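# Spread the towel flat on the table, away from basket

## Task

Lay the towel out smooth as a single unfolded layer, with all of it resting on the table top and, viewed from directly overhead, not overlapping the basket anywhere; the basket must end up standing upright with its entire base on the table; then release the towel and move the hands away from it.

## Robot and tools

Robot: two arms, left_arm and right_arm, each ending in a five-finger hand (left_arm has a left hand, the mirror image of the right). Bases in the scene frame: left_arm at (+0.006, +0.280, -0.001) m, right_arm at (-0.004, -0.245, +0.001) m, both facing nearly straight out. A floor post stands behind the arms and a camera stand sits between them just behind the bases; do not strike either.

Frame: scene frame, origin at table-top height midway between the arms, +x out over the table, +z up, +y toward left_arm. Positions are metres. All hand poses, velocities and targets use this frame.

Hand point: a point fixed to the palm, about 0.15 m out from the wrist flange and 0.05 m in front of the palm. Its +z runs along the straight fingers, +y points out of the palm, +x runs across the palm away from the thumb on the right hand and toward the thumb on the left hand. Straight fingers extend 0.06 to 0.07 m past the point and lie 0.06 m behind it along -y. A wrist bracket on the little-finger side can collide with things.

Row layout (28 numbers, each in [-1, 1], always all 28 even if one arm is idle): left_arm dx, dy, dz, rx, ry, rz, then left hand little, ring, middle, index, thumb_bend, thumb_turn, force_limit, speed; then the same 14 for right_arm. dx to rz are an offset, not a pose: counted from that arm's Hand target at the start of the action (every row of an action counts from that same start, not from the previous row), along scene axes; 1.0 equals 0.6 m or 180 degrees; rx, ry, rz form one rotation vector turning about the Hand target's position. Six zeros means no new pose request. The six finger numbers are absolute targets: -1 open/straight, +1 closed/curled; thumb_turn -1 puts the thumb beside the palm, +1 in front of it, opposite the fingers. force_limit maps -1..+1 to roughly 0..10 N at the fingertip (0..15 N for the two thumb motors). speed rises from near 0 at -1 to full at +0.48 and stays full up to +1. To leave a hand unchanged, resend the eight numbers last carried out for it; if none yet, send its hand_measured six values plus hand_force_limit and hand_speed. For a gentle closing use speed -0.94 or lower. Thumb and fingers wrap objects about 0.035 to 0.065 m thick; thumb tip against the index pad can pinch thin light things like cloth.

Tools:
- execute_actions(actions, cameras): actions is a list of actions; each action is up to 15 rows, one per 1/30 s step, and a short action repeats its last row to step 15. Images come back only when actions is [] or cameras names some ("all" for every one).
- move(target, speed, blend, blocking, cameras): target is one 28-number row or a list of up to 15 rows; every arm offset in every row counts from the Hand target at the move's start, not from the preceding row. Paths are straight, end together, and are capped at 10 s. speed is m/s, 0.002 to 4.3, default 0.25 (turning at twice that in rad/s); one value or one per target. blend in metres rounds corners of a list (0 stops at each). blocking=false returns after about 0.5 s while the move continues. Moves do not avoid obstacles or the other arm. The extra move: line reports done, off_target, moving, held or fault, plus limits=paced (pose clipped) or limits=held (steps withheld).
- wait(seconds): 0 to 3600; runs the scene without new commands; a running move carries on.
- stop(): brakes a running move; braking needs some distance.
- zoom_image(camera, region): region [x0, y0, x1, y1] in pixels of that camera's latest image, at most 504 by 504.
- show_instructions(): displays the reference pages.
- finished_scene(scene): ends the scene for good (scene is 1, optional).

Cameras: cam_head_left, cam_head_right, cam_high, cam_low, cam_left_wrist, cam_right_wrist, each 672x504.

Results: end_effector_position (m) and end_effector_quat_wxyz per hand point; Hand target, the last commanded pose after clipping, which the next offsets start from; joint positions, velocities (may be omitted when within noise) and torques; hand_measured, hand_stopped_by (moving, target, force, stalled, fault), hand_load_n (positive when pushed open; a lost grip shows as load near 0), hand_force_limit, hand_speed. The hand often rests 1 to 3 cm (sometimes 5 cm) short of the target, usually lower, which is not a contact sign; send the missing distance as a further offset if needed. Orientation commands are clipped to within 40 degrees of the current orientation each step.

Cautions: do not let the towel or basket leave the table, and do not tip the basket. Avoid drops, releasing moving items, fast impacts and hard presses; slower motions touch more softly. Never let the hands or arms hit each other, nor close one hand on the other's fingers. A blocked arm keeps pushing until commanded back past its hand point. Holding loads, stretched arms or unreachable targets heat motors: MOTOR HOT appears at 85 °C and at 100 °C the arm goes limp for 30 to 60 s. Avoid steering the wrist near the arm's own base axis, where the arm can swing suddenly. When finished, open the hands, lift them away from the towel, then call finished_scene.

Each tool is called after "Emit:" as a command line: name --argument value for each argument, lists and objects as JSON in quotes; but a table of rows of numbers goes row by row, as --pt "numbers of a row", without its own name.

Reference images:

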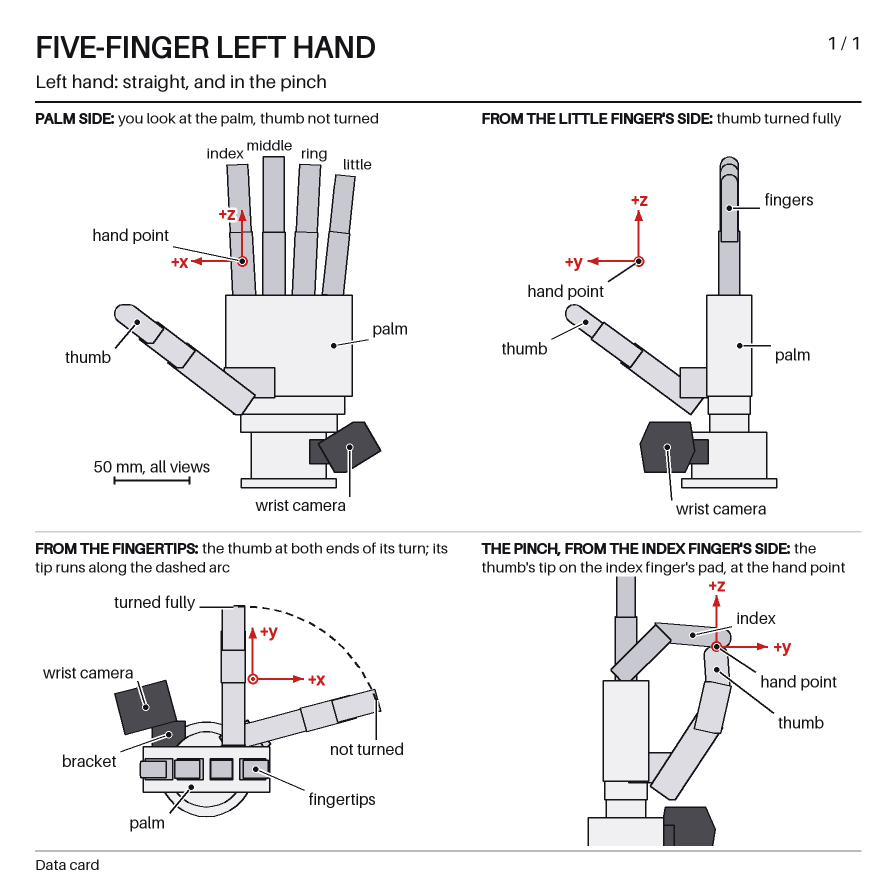

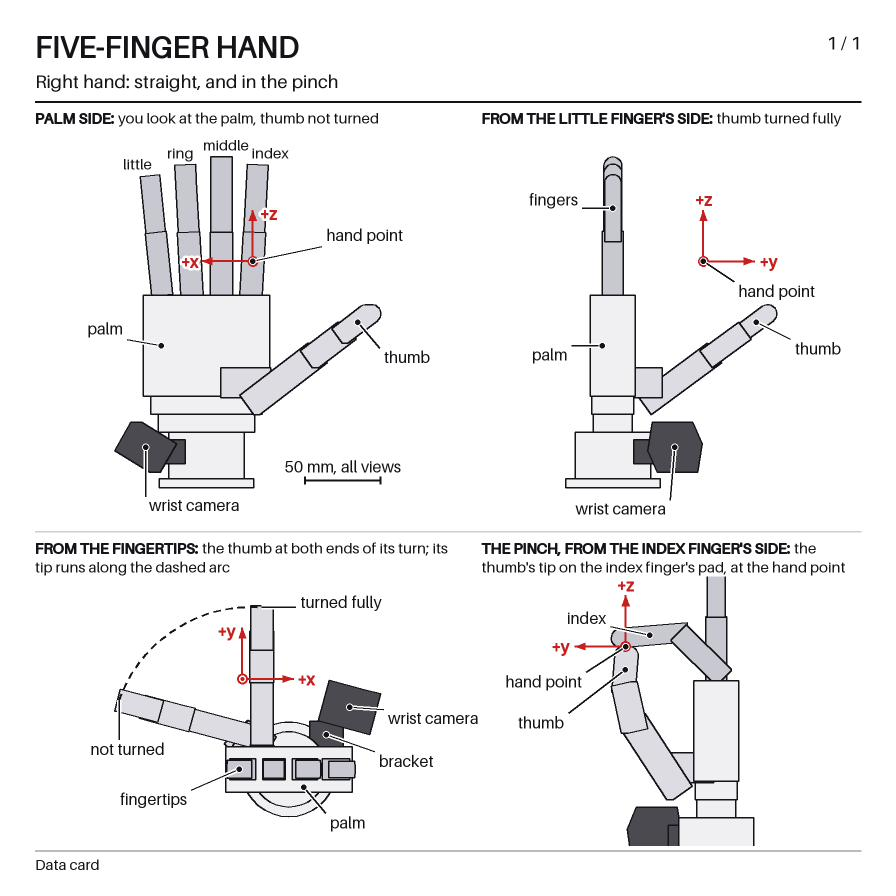

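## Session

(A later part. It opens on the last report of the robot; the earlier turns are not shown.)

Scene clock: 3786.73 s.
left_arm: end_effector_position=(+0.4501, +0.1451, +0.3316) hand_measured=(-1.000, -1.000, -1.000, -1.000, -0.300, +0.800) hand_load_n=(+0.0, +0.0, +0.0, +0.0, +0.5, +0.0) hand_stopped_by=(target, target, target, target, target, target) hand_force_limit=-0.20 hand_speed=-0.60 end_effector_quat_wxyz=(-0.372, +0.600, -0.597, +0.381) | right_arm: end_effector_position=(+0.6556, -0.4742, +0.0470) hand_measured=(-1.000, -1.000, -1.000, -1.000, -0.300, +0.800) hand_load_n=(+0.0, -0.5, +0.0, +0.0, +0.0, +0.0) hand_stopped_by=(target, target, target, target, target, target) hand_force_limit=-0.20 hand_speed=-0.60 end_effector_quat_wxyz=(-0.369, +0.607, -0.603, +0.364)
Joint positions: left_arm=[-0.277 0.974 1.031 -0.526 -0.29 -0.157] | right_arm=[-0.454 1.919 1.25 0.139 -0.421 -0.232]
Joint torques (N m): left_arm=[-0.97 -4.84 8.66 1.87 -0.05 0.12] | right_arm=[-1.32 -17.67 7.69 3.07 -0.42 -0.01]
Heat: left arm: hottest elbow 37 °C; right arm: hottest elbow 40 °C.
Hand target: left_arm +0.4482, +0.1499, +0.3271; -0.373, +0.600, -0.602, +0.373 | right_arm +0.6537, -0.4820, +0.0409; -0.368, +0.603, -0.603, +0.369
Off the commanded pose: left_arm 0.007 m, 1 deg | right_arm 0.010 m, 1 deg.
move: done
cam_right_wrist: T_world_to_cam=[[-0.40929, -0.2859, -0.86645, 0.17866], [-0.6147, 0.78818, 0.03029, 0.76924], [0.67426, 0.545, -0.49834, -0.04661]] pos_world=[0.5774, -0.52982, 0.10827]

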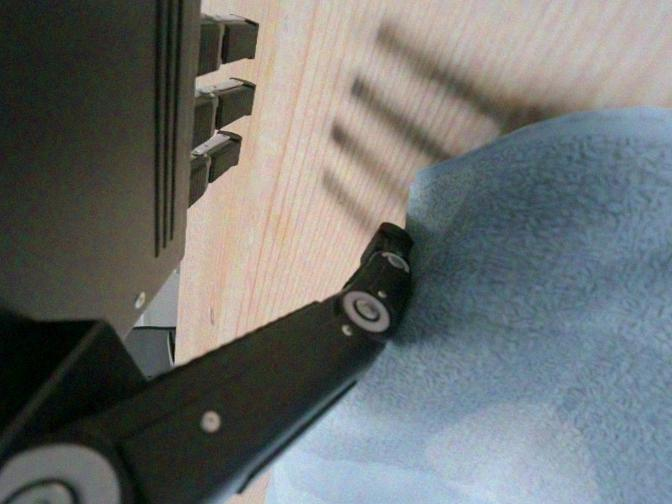

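Emit:
move --pt "0 0 0 0 0 0 -1 -1 -1 -1 -0.3 0.8 -0.2 -0.6 0 0 0.035 0 0 0 -1 -1 -1 -1 -0.3 0.8 -0.2 -0.6" --pt "0 0 0 0 0 0 -1 -1 -1 -1 -0.3 0.8 -0.2 -0.6 -0.03 0 0.035 0 0 0 -1 -1 -1 -1 -0.3 0.8 -0.2 -0.6" --pt "0 0 0 0 0 0 -1 -1 -1 -1 -0.3 0.8 -0.2 -0.6 -0.03 0 0.0 0 0 0 -1 -1 -1 -1 -0.3 0.8 -0.2 -0.6" --speed 0.05 --cameras '["all"]'

Emit:
zoom_image --camera "cam_right_wrist" --region '[172, 104, 672, 504]'

Scene clock: 3796.23 s.
left_arm: end_effector_position=(+0.4501, +0.1451, +0.3316) hand_measured=(-1.000, -1.000, -1.000, -1.000, -0.300, +0.800) hand_load_n=(+0.0, +0.0, +0.0, +0.0, +0.0, +0.5) hand_stopped_by=(target, target, target, target, target, target) hand_force_limit=-0.20 hand_speed=-0.60 end_effector_quat_wxyz=(-0.372, +0.600, -0.597, +0.381) | right_arm: end_effector_position=(+0.6378, -0.4763, +0.0483) hand_measured=(-1.000, -1.000, -1.000, -1.000, -0.300, +0.800) hand_load_n=(+0.0, +0.0, +0.0, +0.0, +0.0, +0.0) hand_stopped_by=(target, target, target, target, target, target) hand_force_limit=-0.20 hand_speed=-0.60 end_effector_quat_wxyz=(-0.370, +0.604, -0.605, +0.364)
Joint positions: left_arm=[-0.277 0.974 1.031 -0.526 -0.29 -0.157] | right_arm=[-0.472 1.886 1.199 0.155 -0.433 -0.234]
Joint torques (N m): left_arm=[-1.03 -4.84 8.66 1.85 -0.05 0.12] | right_arm=[-1.08 -17.08 7.41 3.1 -0.45 -0.09]
Heat: left arm: hottest elbow 37 °C; right arm: hottest elbow 40 °C.
Hand target: left_arm +0.4482, +0.1499, +0.3271; -0.373, +0.600, -0.602, +0.373 | right_arm +0.6356, -0.4822, +0.0409; -0.368, +0.603, -0.603, +0.369
Off the commanded pose: left_arm 0.007 m, 1 deg | right_arm 0.010 m, 1 deg.
move: done
cam_left_wrist: T_world_to_cam=[[0.42558, -0.18936, 0.88488, -0.46], [-0.52028, -0.85128, 0.06806, 0.34029], [0.7404, -0.48935, -0.46081, -0.0022]] pos_world=[0.37444, 0.2015, 0.38288]
cam_right_wrist: T_world_to_cam=[[-0.40942, -0.27995, -0.86833, 0.17484], [-0.61003, 0.79172, 0.03237, 0.75851], [0.67841, 0.54296, -0.49492, -0.03656]] pos_world=[0.5591, -0.53173, 0.10917]

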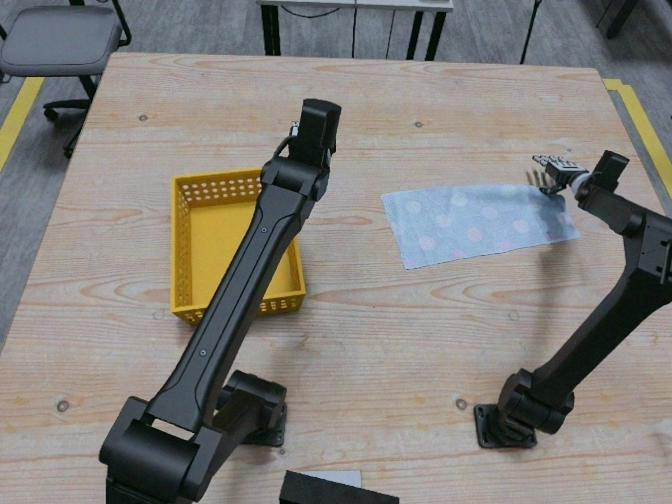

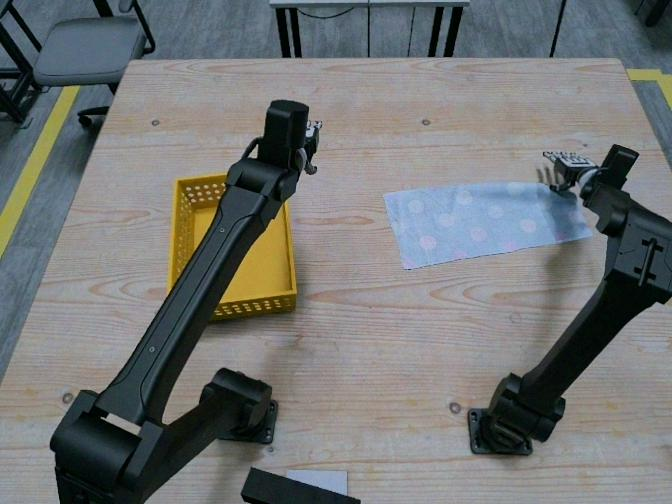

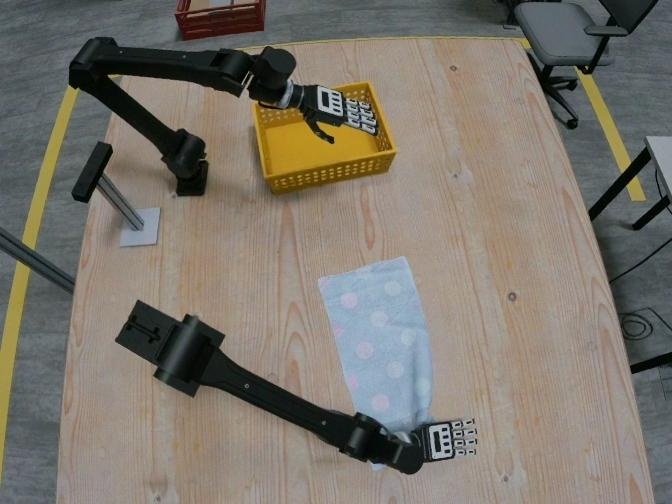

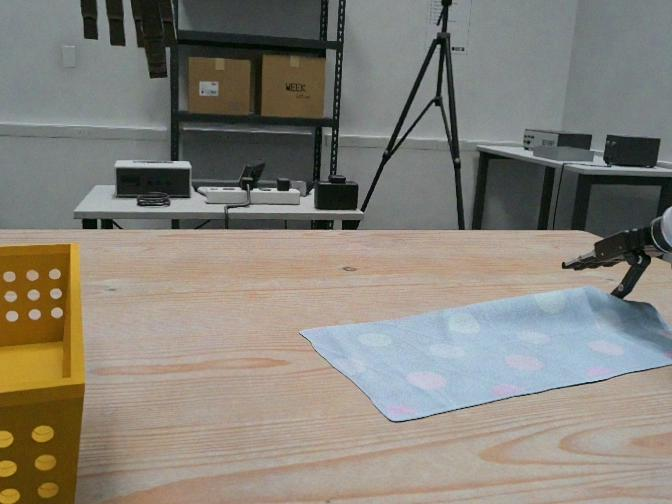

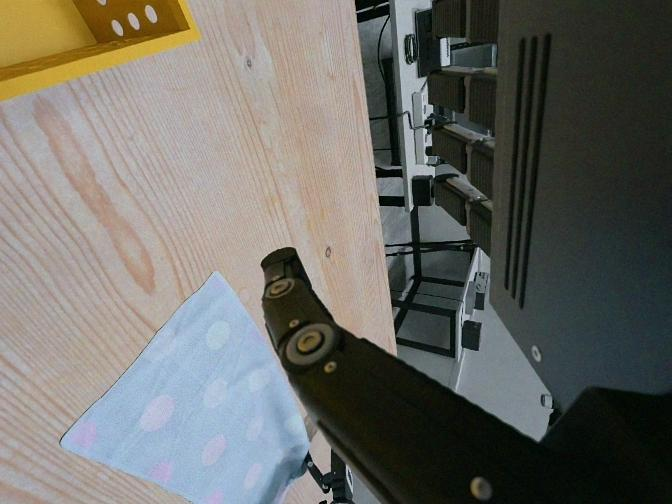

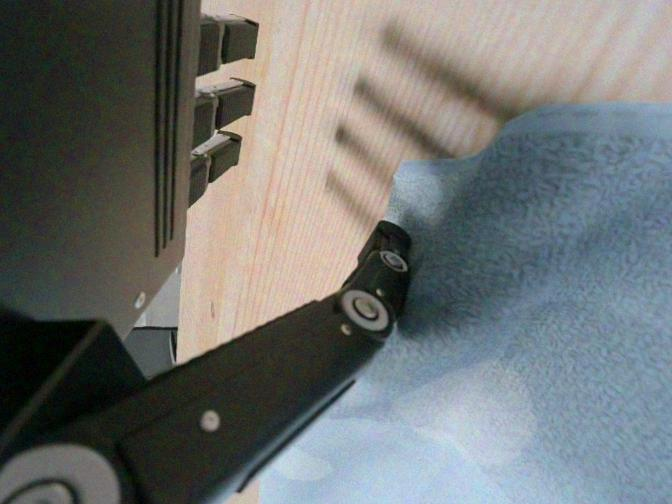

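Scaled by 1.008 from the camera's image (finer frame: 960x720).

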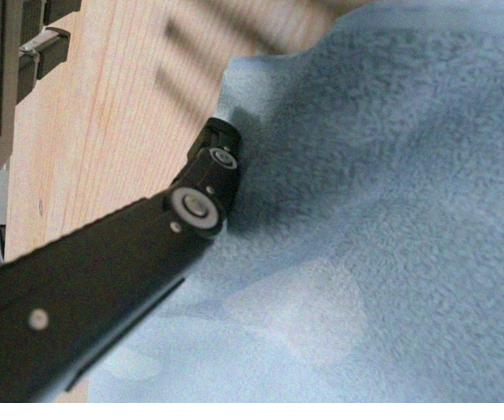

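Emit:
move --target '[0,0,0,0,0,0,-1,-1,-1,-1,-0.3,0.8,-0.2,-0.6,0,0,0,0,0,0,-1,-1,-1,0.5,-0.3,0.8,-0.2,-0.6]' --speed 0.05 --cameras '["cam_head_left","cam_right_wrist"]'

Emit:
zoom_image --camera "cam_right_wrist" --region '[172, 104, 672, 504]'

Scene clock: 3801.40 s.
left_arm: end_effector_position=(+0.4501, +0.1451, +0.3316) hand_measured=(-1.000, -1.000, -1.000, -1.000, -0.300, +0.800) hand_load_n=(+0.0, +0.0, +0.0, +0.0, +0.0, +0.0) hand_stopped_by=(target, target, target, target, target, target) hand_force_limit=-0.20 hand_speed=-0.60 end_effector_quat_wxyz=(-0.372, +0.600, -0.597, +0.381) | right_arm: end_effector_position=(+0.6379, -0.4763, +0.0484) hand_measured=(-1.000, -1.000, -1.000, +0.360, -0.300, +0.800) hand_load_n=(+0.0, +0.0, -0.5, +5.5, +3.0, +0.0) hand_stopped_by=(target, target, target, force, target, target) hand_force_limit=-0.20 hand_speed=-0.60 end_effector_quat_wxyz=(-0.370, +0.604, -0.605, +0.365)
Joint positions: left_arm=[-0.277 0.974 1.031 -0.526 -0.29 -0.157] | right_arm=[-0.472 1.886 1.199 0.155 -0.433 -0.234]
Joint torques (N m): left_arm=[-0.97 -4.84 8.65 1.87 -0.05 0.12] | right_arm=[-1.14 -16.97 7.46 3.04 -0.43 -0.07]
Heat: left arm: hottest elbow 37 °C; right arm: hottest elbow 39 °C.
Hand target: left_arm +0.4482, +0.1499, +0.3271; -0.373, +0.600, -0.602, +0.373 | right_arm +0.6357, -0.4822, +0.0410; -0.368, +0.603, -0.603, +0.369
Off the commanded pose: left_arm 0.007 m, 1 deg | right_arm 0.010 m, 1 deg.
move: done
cam_right_wrist: T_world_to_cam=[[-0.4091, -0.28051, -0.8683, 0.17449], [-0.61014, 0.79166, 0.03172, 0.75867], [0.6785, 0.54276, -0.49502, -0.03672]] pos_world=[0.5592, -0.53173, 0.10927]

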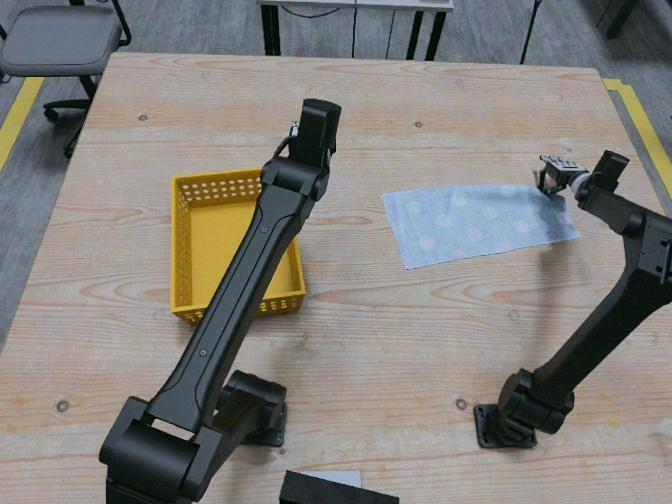

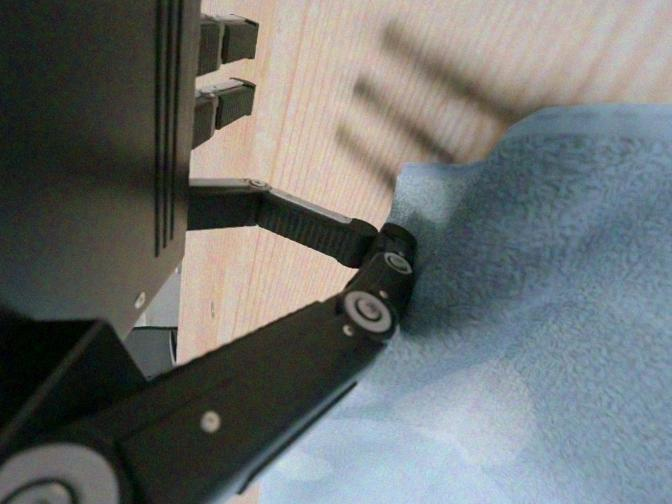

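Scaled by 1.008 from the camera's image (finer frame: 960x720).

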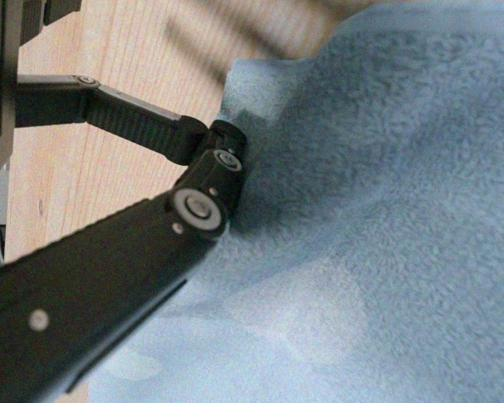

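Emit:
move --target '[0,0,0,0,0,0,-1,-1,-1,-1,-0.3,0.8,-0.2,-0.6,0,0,0.12,0,0,0,-1,-1,-1,0.5,-0.3,0.8,-0.2,-0.6]' --speed 0.06 --cameras '["cam_head_left","cam_right_wrist"]'

Emit:
zoom_image --camera "cam_right_wrist" --region '[172, 104, 672, 504]'

Scene clock: 3807.40 s.
left_arm: end_effector_position=(+0.4501, +0.1451, +0.3316) hand_measured=(-1.000, -1.000, -1.000, -1.000, -0.300, +0.800) hand_load_n=(+0.0, +0.0, +0.0, +0.0, +0.0, +0.0) hand_stopped_by=(target, target, target, target, target, target) hand_force_limit=-0.20 hand_speed=-0.60 end_effector_quat_wxyz=(-0.372, +0.600, -0.597, +0.381) | right_arm: end_effector_position=(+0.6211, -0.4675, +0.0786) hand_measured=(-1.000, -1.000, -1.000, +0.360, -0.300, +0.800) hand_load_n=(+0.0, +0.0, +0.0, +5.5, +3.0, +0.0) hand_stopped_by=(target, target, target, force, target, target) hand_force_limit=-0.20 hand_speed=-0.60 end_effector_quat_wxyz=(-0.363, +0.607, -0.617, +0.344)
Joint positions: left_arm=[-0.277 0.974 1.031 -0.526 -0.29 -0.157] | right_arm=[-0.472 1.804 1.199 0.022 -0.433 -0.234]
Joint torques (N m): left_arm=[-0.97 -4.84 8.65 1.85 -0.05 0.12] | right_arm=[-1.14 -18.61 12.16 1.47 -0.45 -0.07]
Heat: left arm: hottest elbow 37 °C; right arm: hottest elbow 39 °C.
Hand target: left_arm +0.4482, +0.1499, +0.3271; -0.373, +0.600, -0.602, +0.373 | right_arm +0.6357, -0.4822, +0.1132; -0.368, +0.603, -0.603, +0.369
Off the commanded pose: left_arm 0.007 m, 1 deg | right_arm 0.040 m, 3 deg.
move: off_target (right_arm)
cam_right_wrist: T_world_to_cam=[[-0.44773, -0.25998, -0.85554, 0.22896], [-0.60769, 0.79035, 0.07785, 0.73472], [0.65593, 0.55476, -0.51186, 0.00575]] pos_world=[0.54522, -0.52434, 0.14163]

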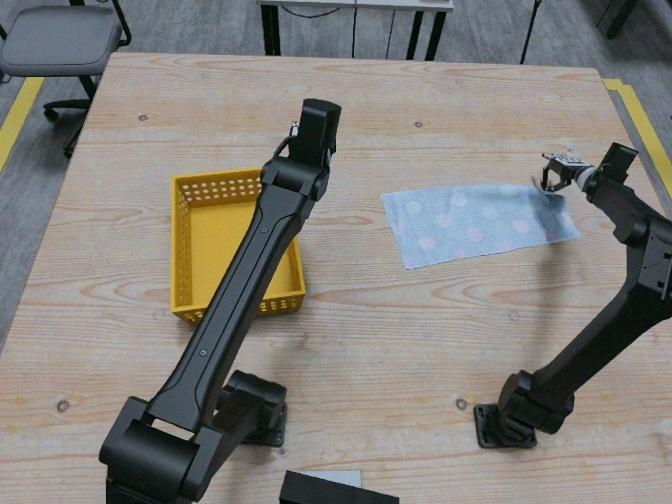

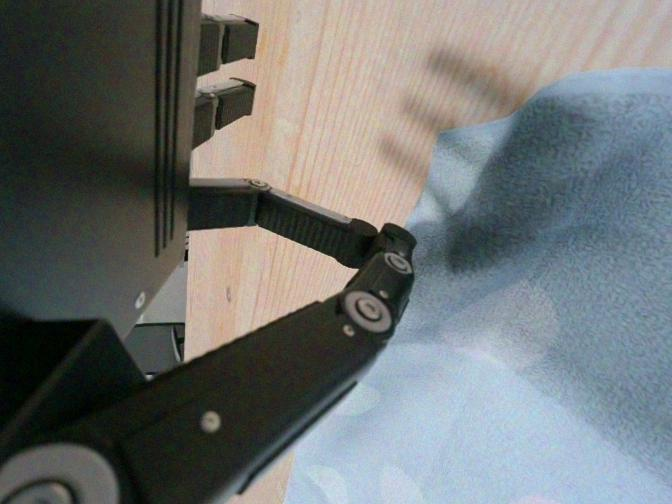

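Scaled by 1.008 from the camera's image (finer frame: 960x720).

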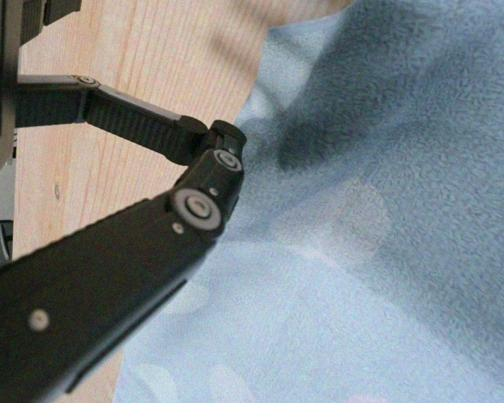

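Emit:
move --pt "0 0 0 0 0 0 -1 -1 -1 -1 -0.3 0.8 -0.2 -0.6 0 0 0 0 0 0 -1 -1 -1 -1 -0.3 0.8 -0.2 -0.6" --pt "0 0 0 0 0 0 -1 -1 -1 -1 -0.3 0.8 -0.2 -0.6 -0.08 -0.22 0.07 0 0 0 -1 -1 -1 -1 -0.3 -1 -0.2 -0.6" --speed 0.1 --cameras '["all"]'

Emit:
zoom_image --camera "cam_right_wrist" --region '[272, 204, 672, 504]'

Emit:
zoom_image --camera "cam_high" --region '[350, 330, 460, 480]'

Emit:
zoom_image --camera "cam_low" --region '[452, 250, 672, 400]'

Emit:
zoom_image --camera "cam_head_right" --region '[500, 160, 620, 260]'

Scene clock: 3846.40 s.
left_arm: end_effector_position=(+0.4501, +0.1451, +0.3316) hand_measured=(-1.000, -1.000, -1.000, -1.000, -0.300, +0.800) hand_load_n=(+0.0, +0.0, +0.0, +0.0, +0.0, +0.0) hand_stopped_by=(target, target, target, target, target, target) hand_force_limit=-0.20 hand_speed=-0.60 end_effector_quat_wxyz=(-0.372, +0.600, -0.597, +0.381) | right_arm: end_effector_position=(+0.5740, -0.5993, +0.1337) hand_measured=(-1.000, -1.000, -1.000, -1.000, -0.300, -1.000) hand_load_n=(+0.0, +0.0, +0.0, +0.0, +0.0, +0.0) hand_stopped_by=(target, target, target, target, target, target) hand_force_limit=-0.20 hand_speed=-0.60 end_effector_quat_wxyz=(-0.368, +0.602, -0.615, +0.352)
Joint positions: left_arm=[-0.277 0.974 1.031 -0.526 -0.29 -0.157] | right_arm=[-0.712 1.813 1.38 -0.206 -0.632 -0.38]
Joint torques (N m): left_arm=[-0.97 -4.84 8.66 1.85 -0.04 0.12] | right_arm=[-0.67 -17.38 13.67 1.33 -0.55 -0.06]
Heat: left arm: hottest elbow 37 °C; right arm: hottest elbow 41 °C.
Hand target: left_arm +0.4482, +0.1499, +0.3271; -0.373, +0.600, -0.602, +0.373 | right_arm +0.5877, -0.6140, +0.1549; -0.369, +0.603, -0.603, +0.369
Off the commanded pose: left_arm 0.007 m, 1 deg | right_arm 0.029 m, 2 deg.
move: off_target (right_arm); target 2's new numbers were sent with right_arm's hand 0.029 m and 2 deg from that target
cam_left_wrist: T_world_to_cam=[[0.42558, -0.18936, 0.88488, -0.46], [-0.52028, -0.85128, 0.06806, 0.34029], [0.7404, -0.48935, -0.46081, -0.0022]] pos_world=[0.37444, 0.2015, 0.38288]
cam_right_wrist: T_world_to_cam=[[-0.43105, -0.25873, -0.86444, 0.21313], [-0.60426, 0.79424, 0.0636, 0.80829], [0.67012, 0.54976, -0.4987, 0.12516]] pos_world=[0.49641, -0.65565, 0.19525]

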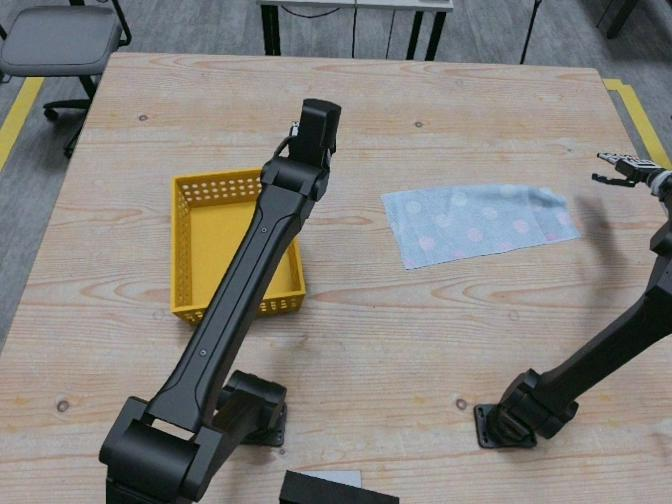

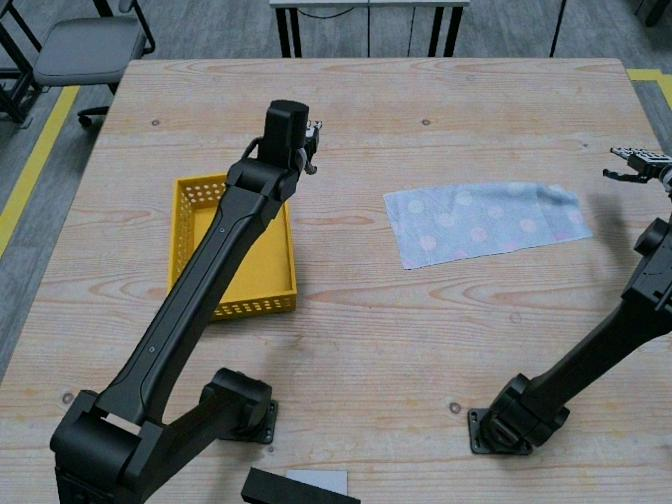

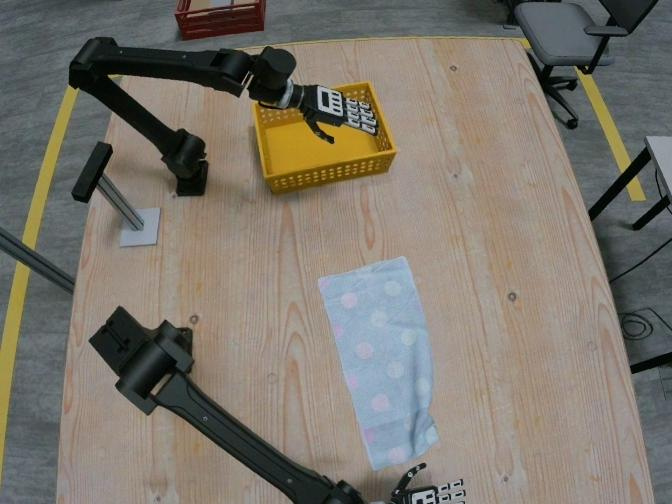

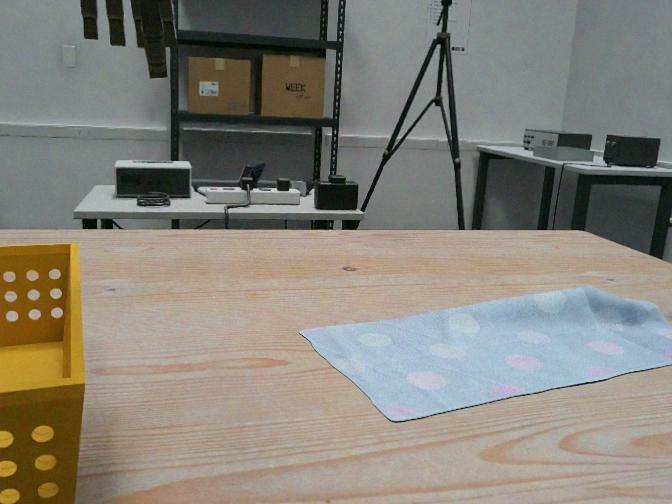

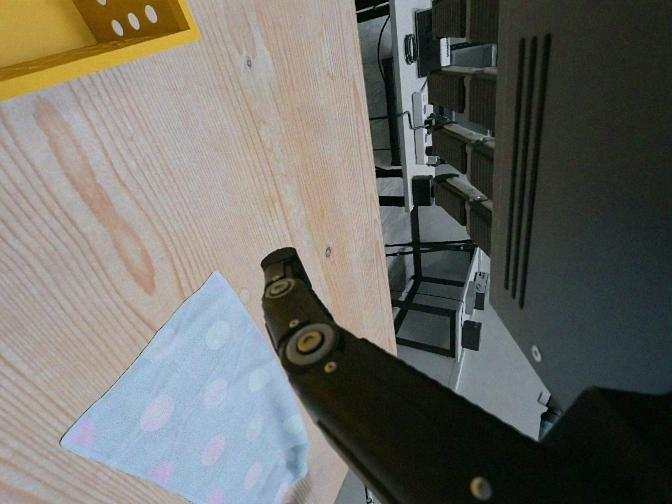

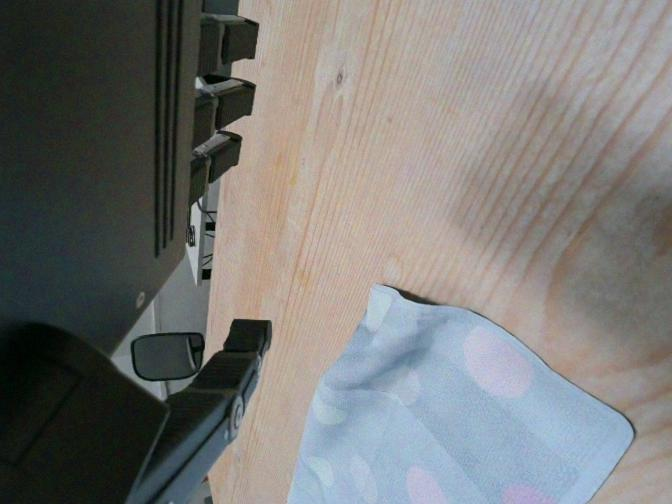

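Scaled by 1.260 from the camera's image (finer frame: 960x720).

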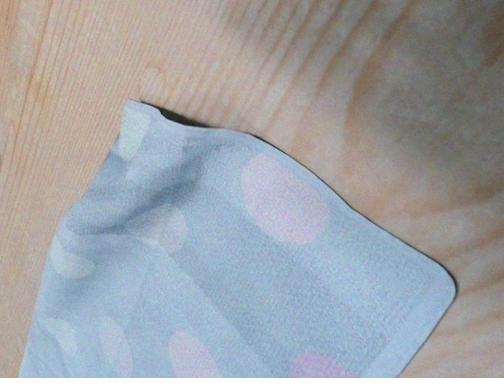

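Scaled by 3.360 from the camera's image (finer frame: 960x720).

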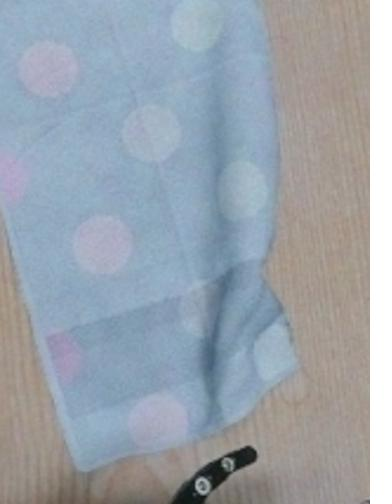

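Scaled by 2.291 from the camera's image (finer frame: 960x720).

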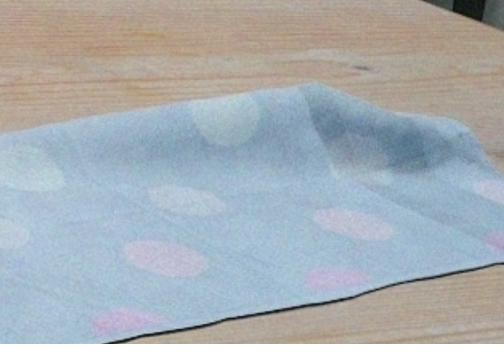

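Scaled by 4.200 from the camera's image (finer frame: 960x720).

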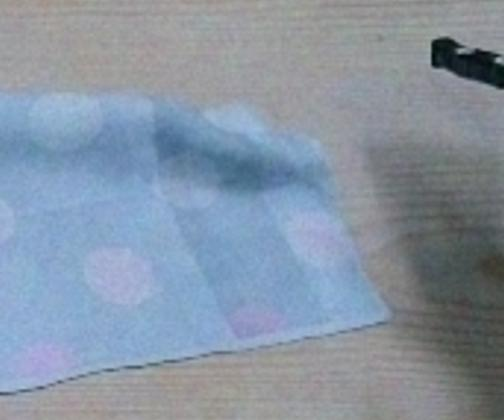

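Emit:
move --pt "0 0 0 0 0 0 -1 -1 -1 -1 -0.3 0.8 -0.2 -0.6 0 0.1 0.05 0 0 0 -1 -1 -1 -1 -0.3 0.8 -0.2 -0.6" --pt "0 0 0 0 0 0 -1 -1 -1 -1 -0.3 0.8 -0.2 -0.6 -0.005 0.3 -0.03 0 0 0 -1 -1 -1 -1 -0.3 0.8 -0.2 -0.6" --pt "0 0 0 0 0 0 -1 -1 -1 -1 -0.3 0.8 -0.2 -0.6 -0.005 0.3 -0.1 0 0 0 -1 -1 -1 -1 -0.3 0.8 -0.2 -0.6" --speed '[0.15,0.15,0.06]' --blend '[0.02,0.02,0]' --cameras '["all"]'

Emit:
zoom_image --camera "cam_head_right" --region '[470, 120, 640, 260]'

Emit:
zoom_image --camera "cam_low" --region '[452, 200, 672, 400]'

Scene clock: 3870.17 s.
left_arm: end_effector_position=(+0.4501, +0.1451, +0.3316) hand_measured=(-1.000, -1.000, -1.000, -1.000, -0.300, +0.800) hand_load_n=(+0.0, +0.0, +0.0, +0.0, +0.0, +0.0) hand_stopped_by=(target, target, target, target, target, target) hand_force_limit=-0.20 hand_speed=-0.60 end_effector_quat_wxyz=(-0.372, +0.600, -0.597, +0.381) | right_arm: end_effector_position=(+0.5820, -0.4354, +0.0972) hand_measured=(-1.000, -1.000, -1.000, -1.000, -0.300, +0.800) hand_load_n=(+0.0, +0.0, +0.0, +0.0, +0.0, +0.0) hand_stopped_by=(target, target, target, target, target, target) hand_force_limit=-0.20 hand_speed=-0.60 end_effector_quat_wxyz=(-0.365, +0.606, -0.605, +0.366)
Joint positions: left_arm=[-0.277 0.974 1.031 -0.526 -0.29 -0.157] | right_arm=[-0.448 1.657 1.027 0.098 -0.407 -0.23]
Joint torques (N m): left_arm=[-0.97 -4.84 8.66 1.87 -0.05 0.12] | right_arm=[0.03 -14.68 7.98 3.06 -0.28 0.08]
Heat: left arm: hottest elbow 37 °C; right arm: hottest elbow 44 °C.
Hand target: left_arm +0.4482, +0.1499, +0.3271; -0.373, +0.600, -0.602, +0.373 | right_arm +0.5848, -0.4340, +0.0950; -0.369, +0.603, -0.603, +0.369
Off the commanded pose: left_arm 0.007 m, 1 deg | right_arm 0.004 m, 1 deg.
move: done
cam_left_wrist: T_world_to_cam=[[0.42558, -0.18936, 0.88488, -0.46], [-0.52028, -0.85128, 0.06806, 0.34029], [0.7404, -0.48935, -0.46081, -0.0022]] pos_world=[0.37444, 0.2015, 0.38288]
cam_right_wrist: T_world_to_cam=[[-0.41451, -0.28727, -0.86351, 0.20519], [-0.60894, 0.7927, 0.02859, 0.69072], [0.6763, 0.53767, -0.50352, 0.00304]] pos_world=[0.5036, -0.49023, 0.15896]

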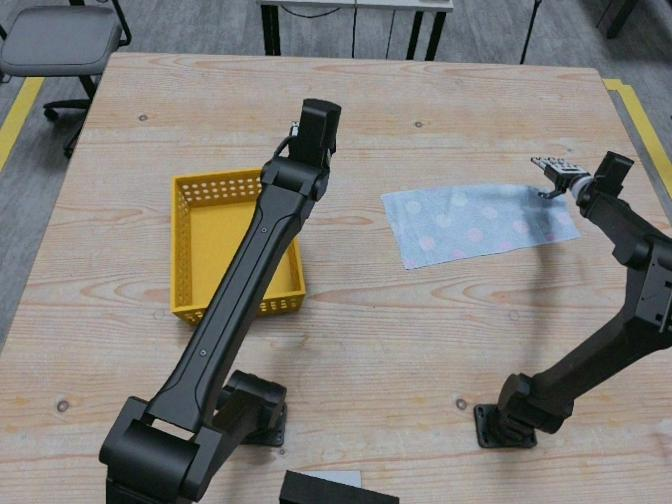

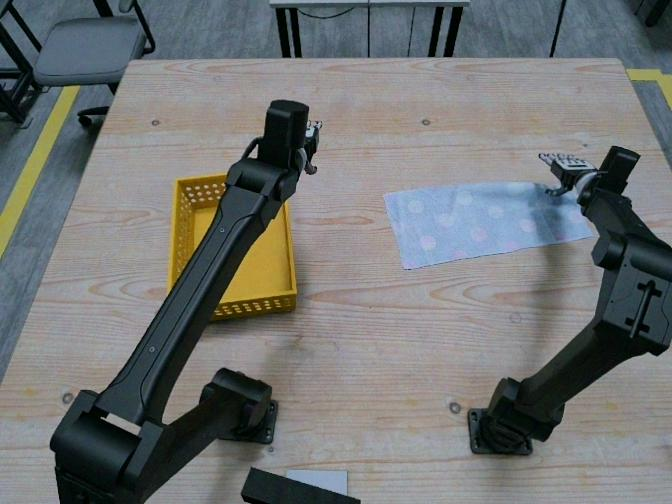

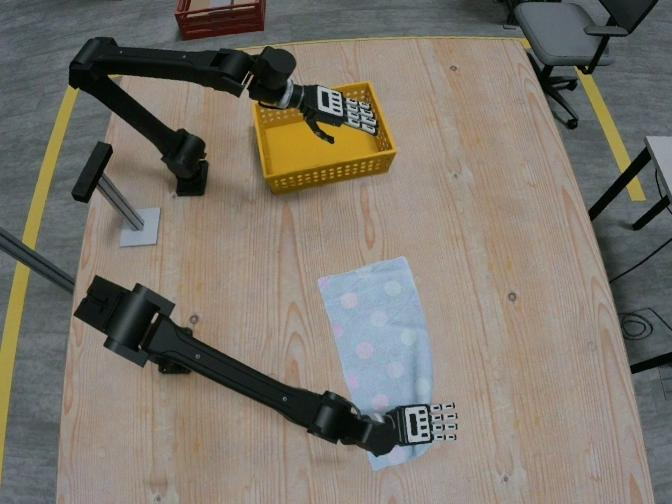

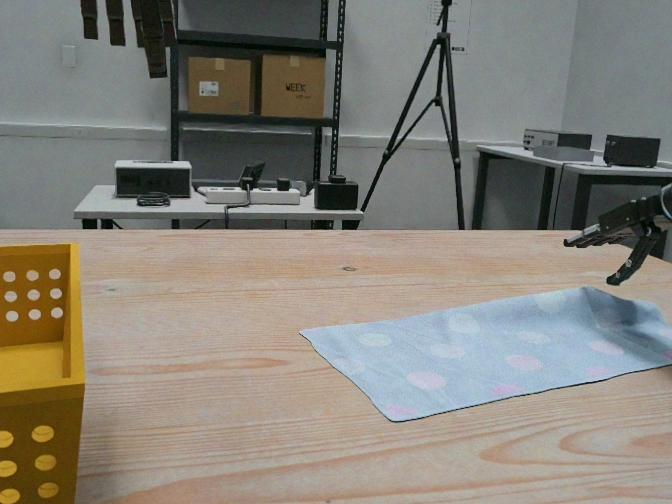

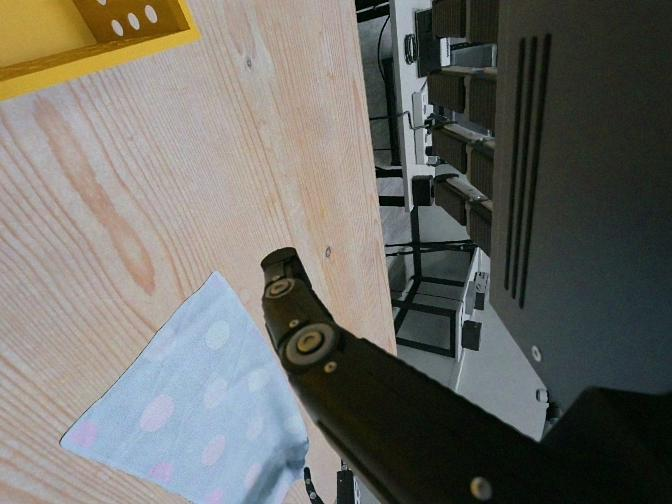

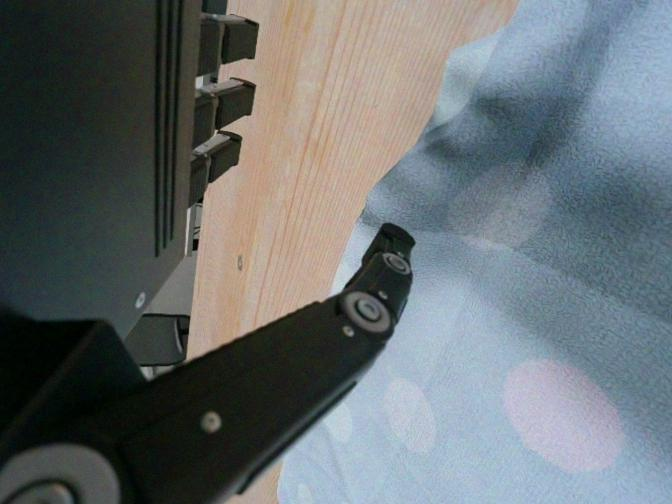

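Scaled by 2.965 from the camera's image (finer frame: 960x720).

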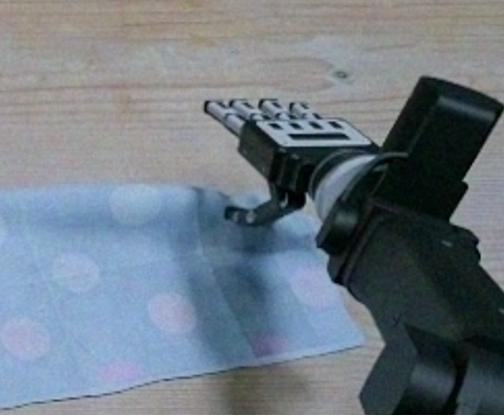

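Scaled by 2.291 from the camera's image (finer frame: 960x720).

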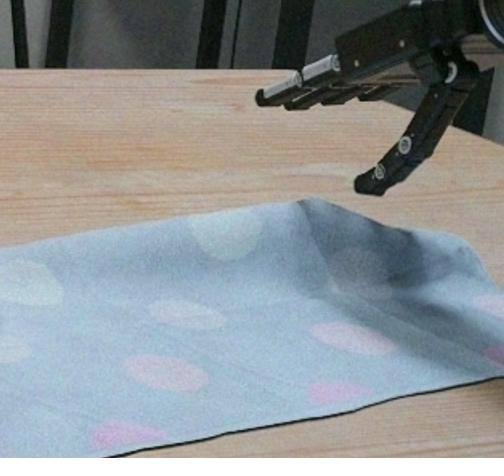

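Emit:
move --pt "0 0 0 0 0 0 -1 -1 -1 -1 -0.3 0.8 -0.2 -0.6 -0.02 0.02 -0.065 0 0 0 -1 -1 -1 -1 -0.3 0.8 -0.2 -0.6" --pt "0 0 0 0 0 0 -1 -1 -1 -1 -0.3 0.8 -0.2 -0.6 0.03 0.02 -0.065 0 0 0 -1 -1 -1 -1 -0.3 0.8 -0.2 -0.6" --speed '[0.06,0.06]' --cameras '["cam_right_wrist","cam_low","cam_head_right"]'

Emit:
zoom_image --camera "cam_head_right" --region '[470, 120, 640, 260]'

Emit:
zoom_image --camera "cam_low" --region '[452, 200, 672, 400]'

Scene clock: 3884.13 s.
left_arm: end_effector_position=(+0.4501, +0.1451, +0.3316) hand_measured=(-1.000, -1.000, -1.000, -1.000, -0.300, +0.800) hand_load_n=(+0.0, +0.0, +0.0, +0.0, +0.0, +0.0) hand_stopped_by=(target, target, target, target, target, target) hand_force_limit=-0.20 hand_speed=-0.60 end_effector_quat_wxyz=(-0.372, +0.600, -0.597, +0.381) | right_arm: end_effector_position=(+0.5783, -0.4173, +0.0377) hand_measured=(-1.000, -1.000, -1.000, -1.000, -0.300, +0.800) hand_load_n=(+0.0, +0.0, +0.0, +0.0, +0.0, +0.0) hand_stopped_by=(target, target, target, target, target, target) hand_force_limit=-0.20 hand_speed=-0.60 end_effector_quat_wxyz=(-0.359, +0.608, -0.615, +0.352)
Joint positions: left_arm=[-0.277 0.974 1.031 -0.526 -0.29 -0.157] | right_arm=[-0.417 1.743 0.963 0.22 -0.375 -0.21]
Joint torques (N m): left_arm=[-0.97 -4.84 8.65 1.85 -0.05 0.11] | right_arm=[0.44 -14.86 11.47 2.33 -0.26 0.09]
Heat: left arm: hottest elbow 37 °C; right arm: hottest elbow 43 °C.
Hand target: left_arm +0.4482, +0.1499, +0.3271; -0.373, +0.600, -0.602, +0.373 | right_arm +0.6027, -0.4220, +0.0559; -0.368, +0.603, -0.603, +0.369
Off the commanded pose: left_arm 0.007 m, 1 deg | right_arm 0.031 m, 3 deg.
move: off_target (right_arm)
cam_right_wrist: T_world_to_cam=[[-0.44374, -0.27245, -0.85374, 0.18024], [-0.60327, 0.79529, 0.05976, 0.67245], [0.66269, 0.54155, -0.51727, -0.0241]] pos_world=[0.50162, -0.47264, 0.10123]
Images, in order (width x height): cam_head_right 672x504, cam_low 672x504, cam_right_wrist 672x504.

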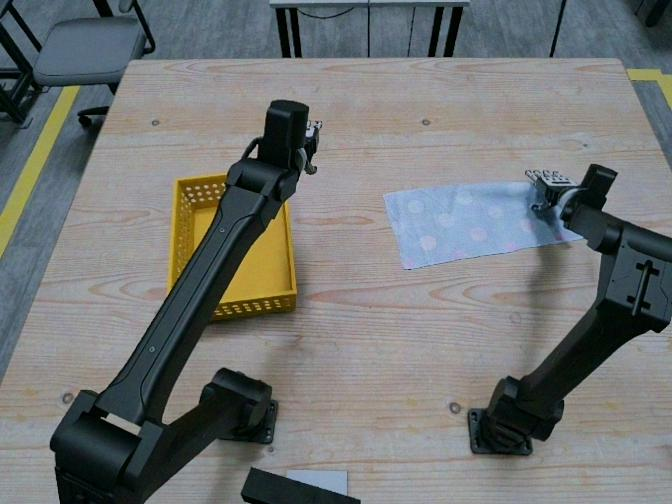

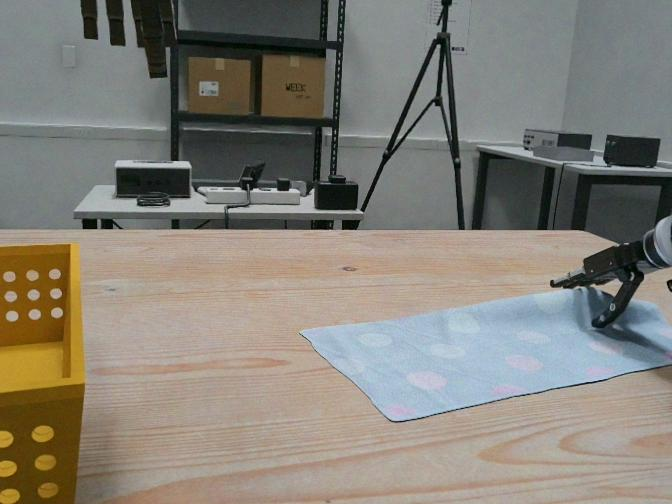

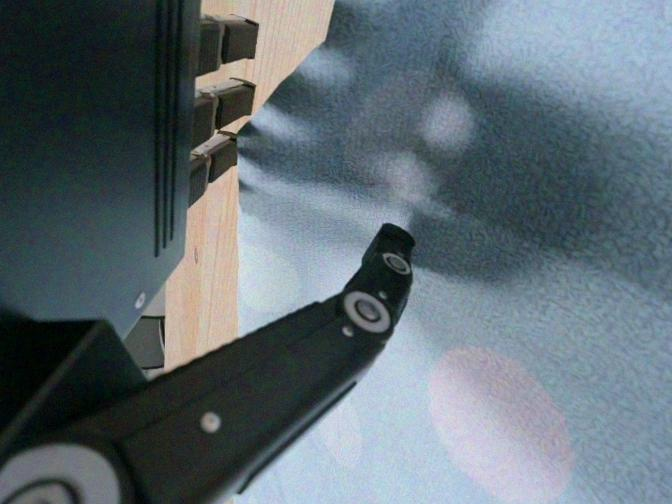

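Scaled by 2.965 from the camera's image (finer frame: 960x720).

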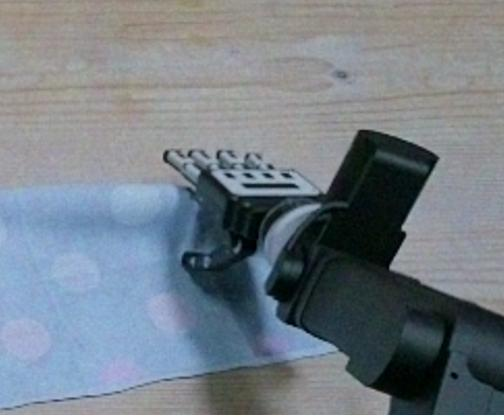

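Scaled by 2.291 from the camera's image (finer frame: 960x720).

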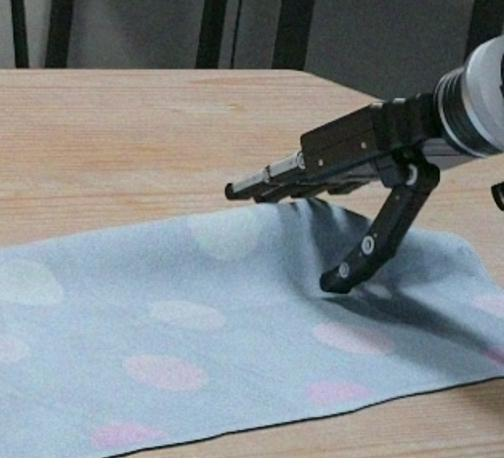

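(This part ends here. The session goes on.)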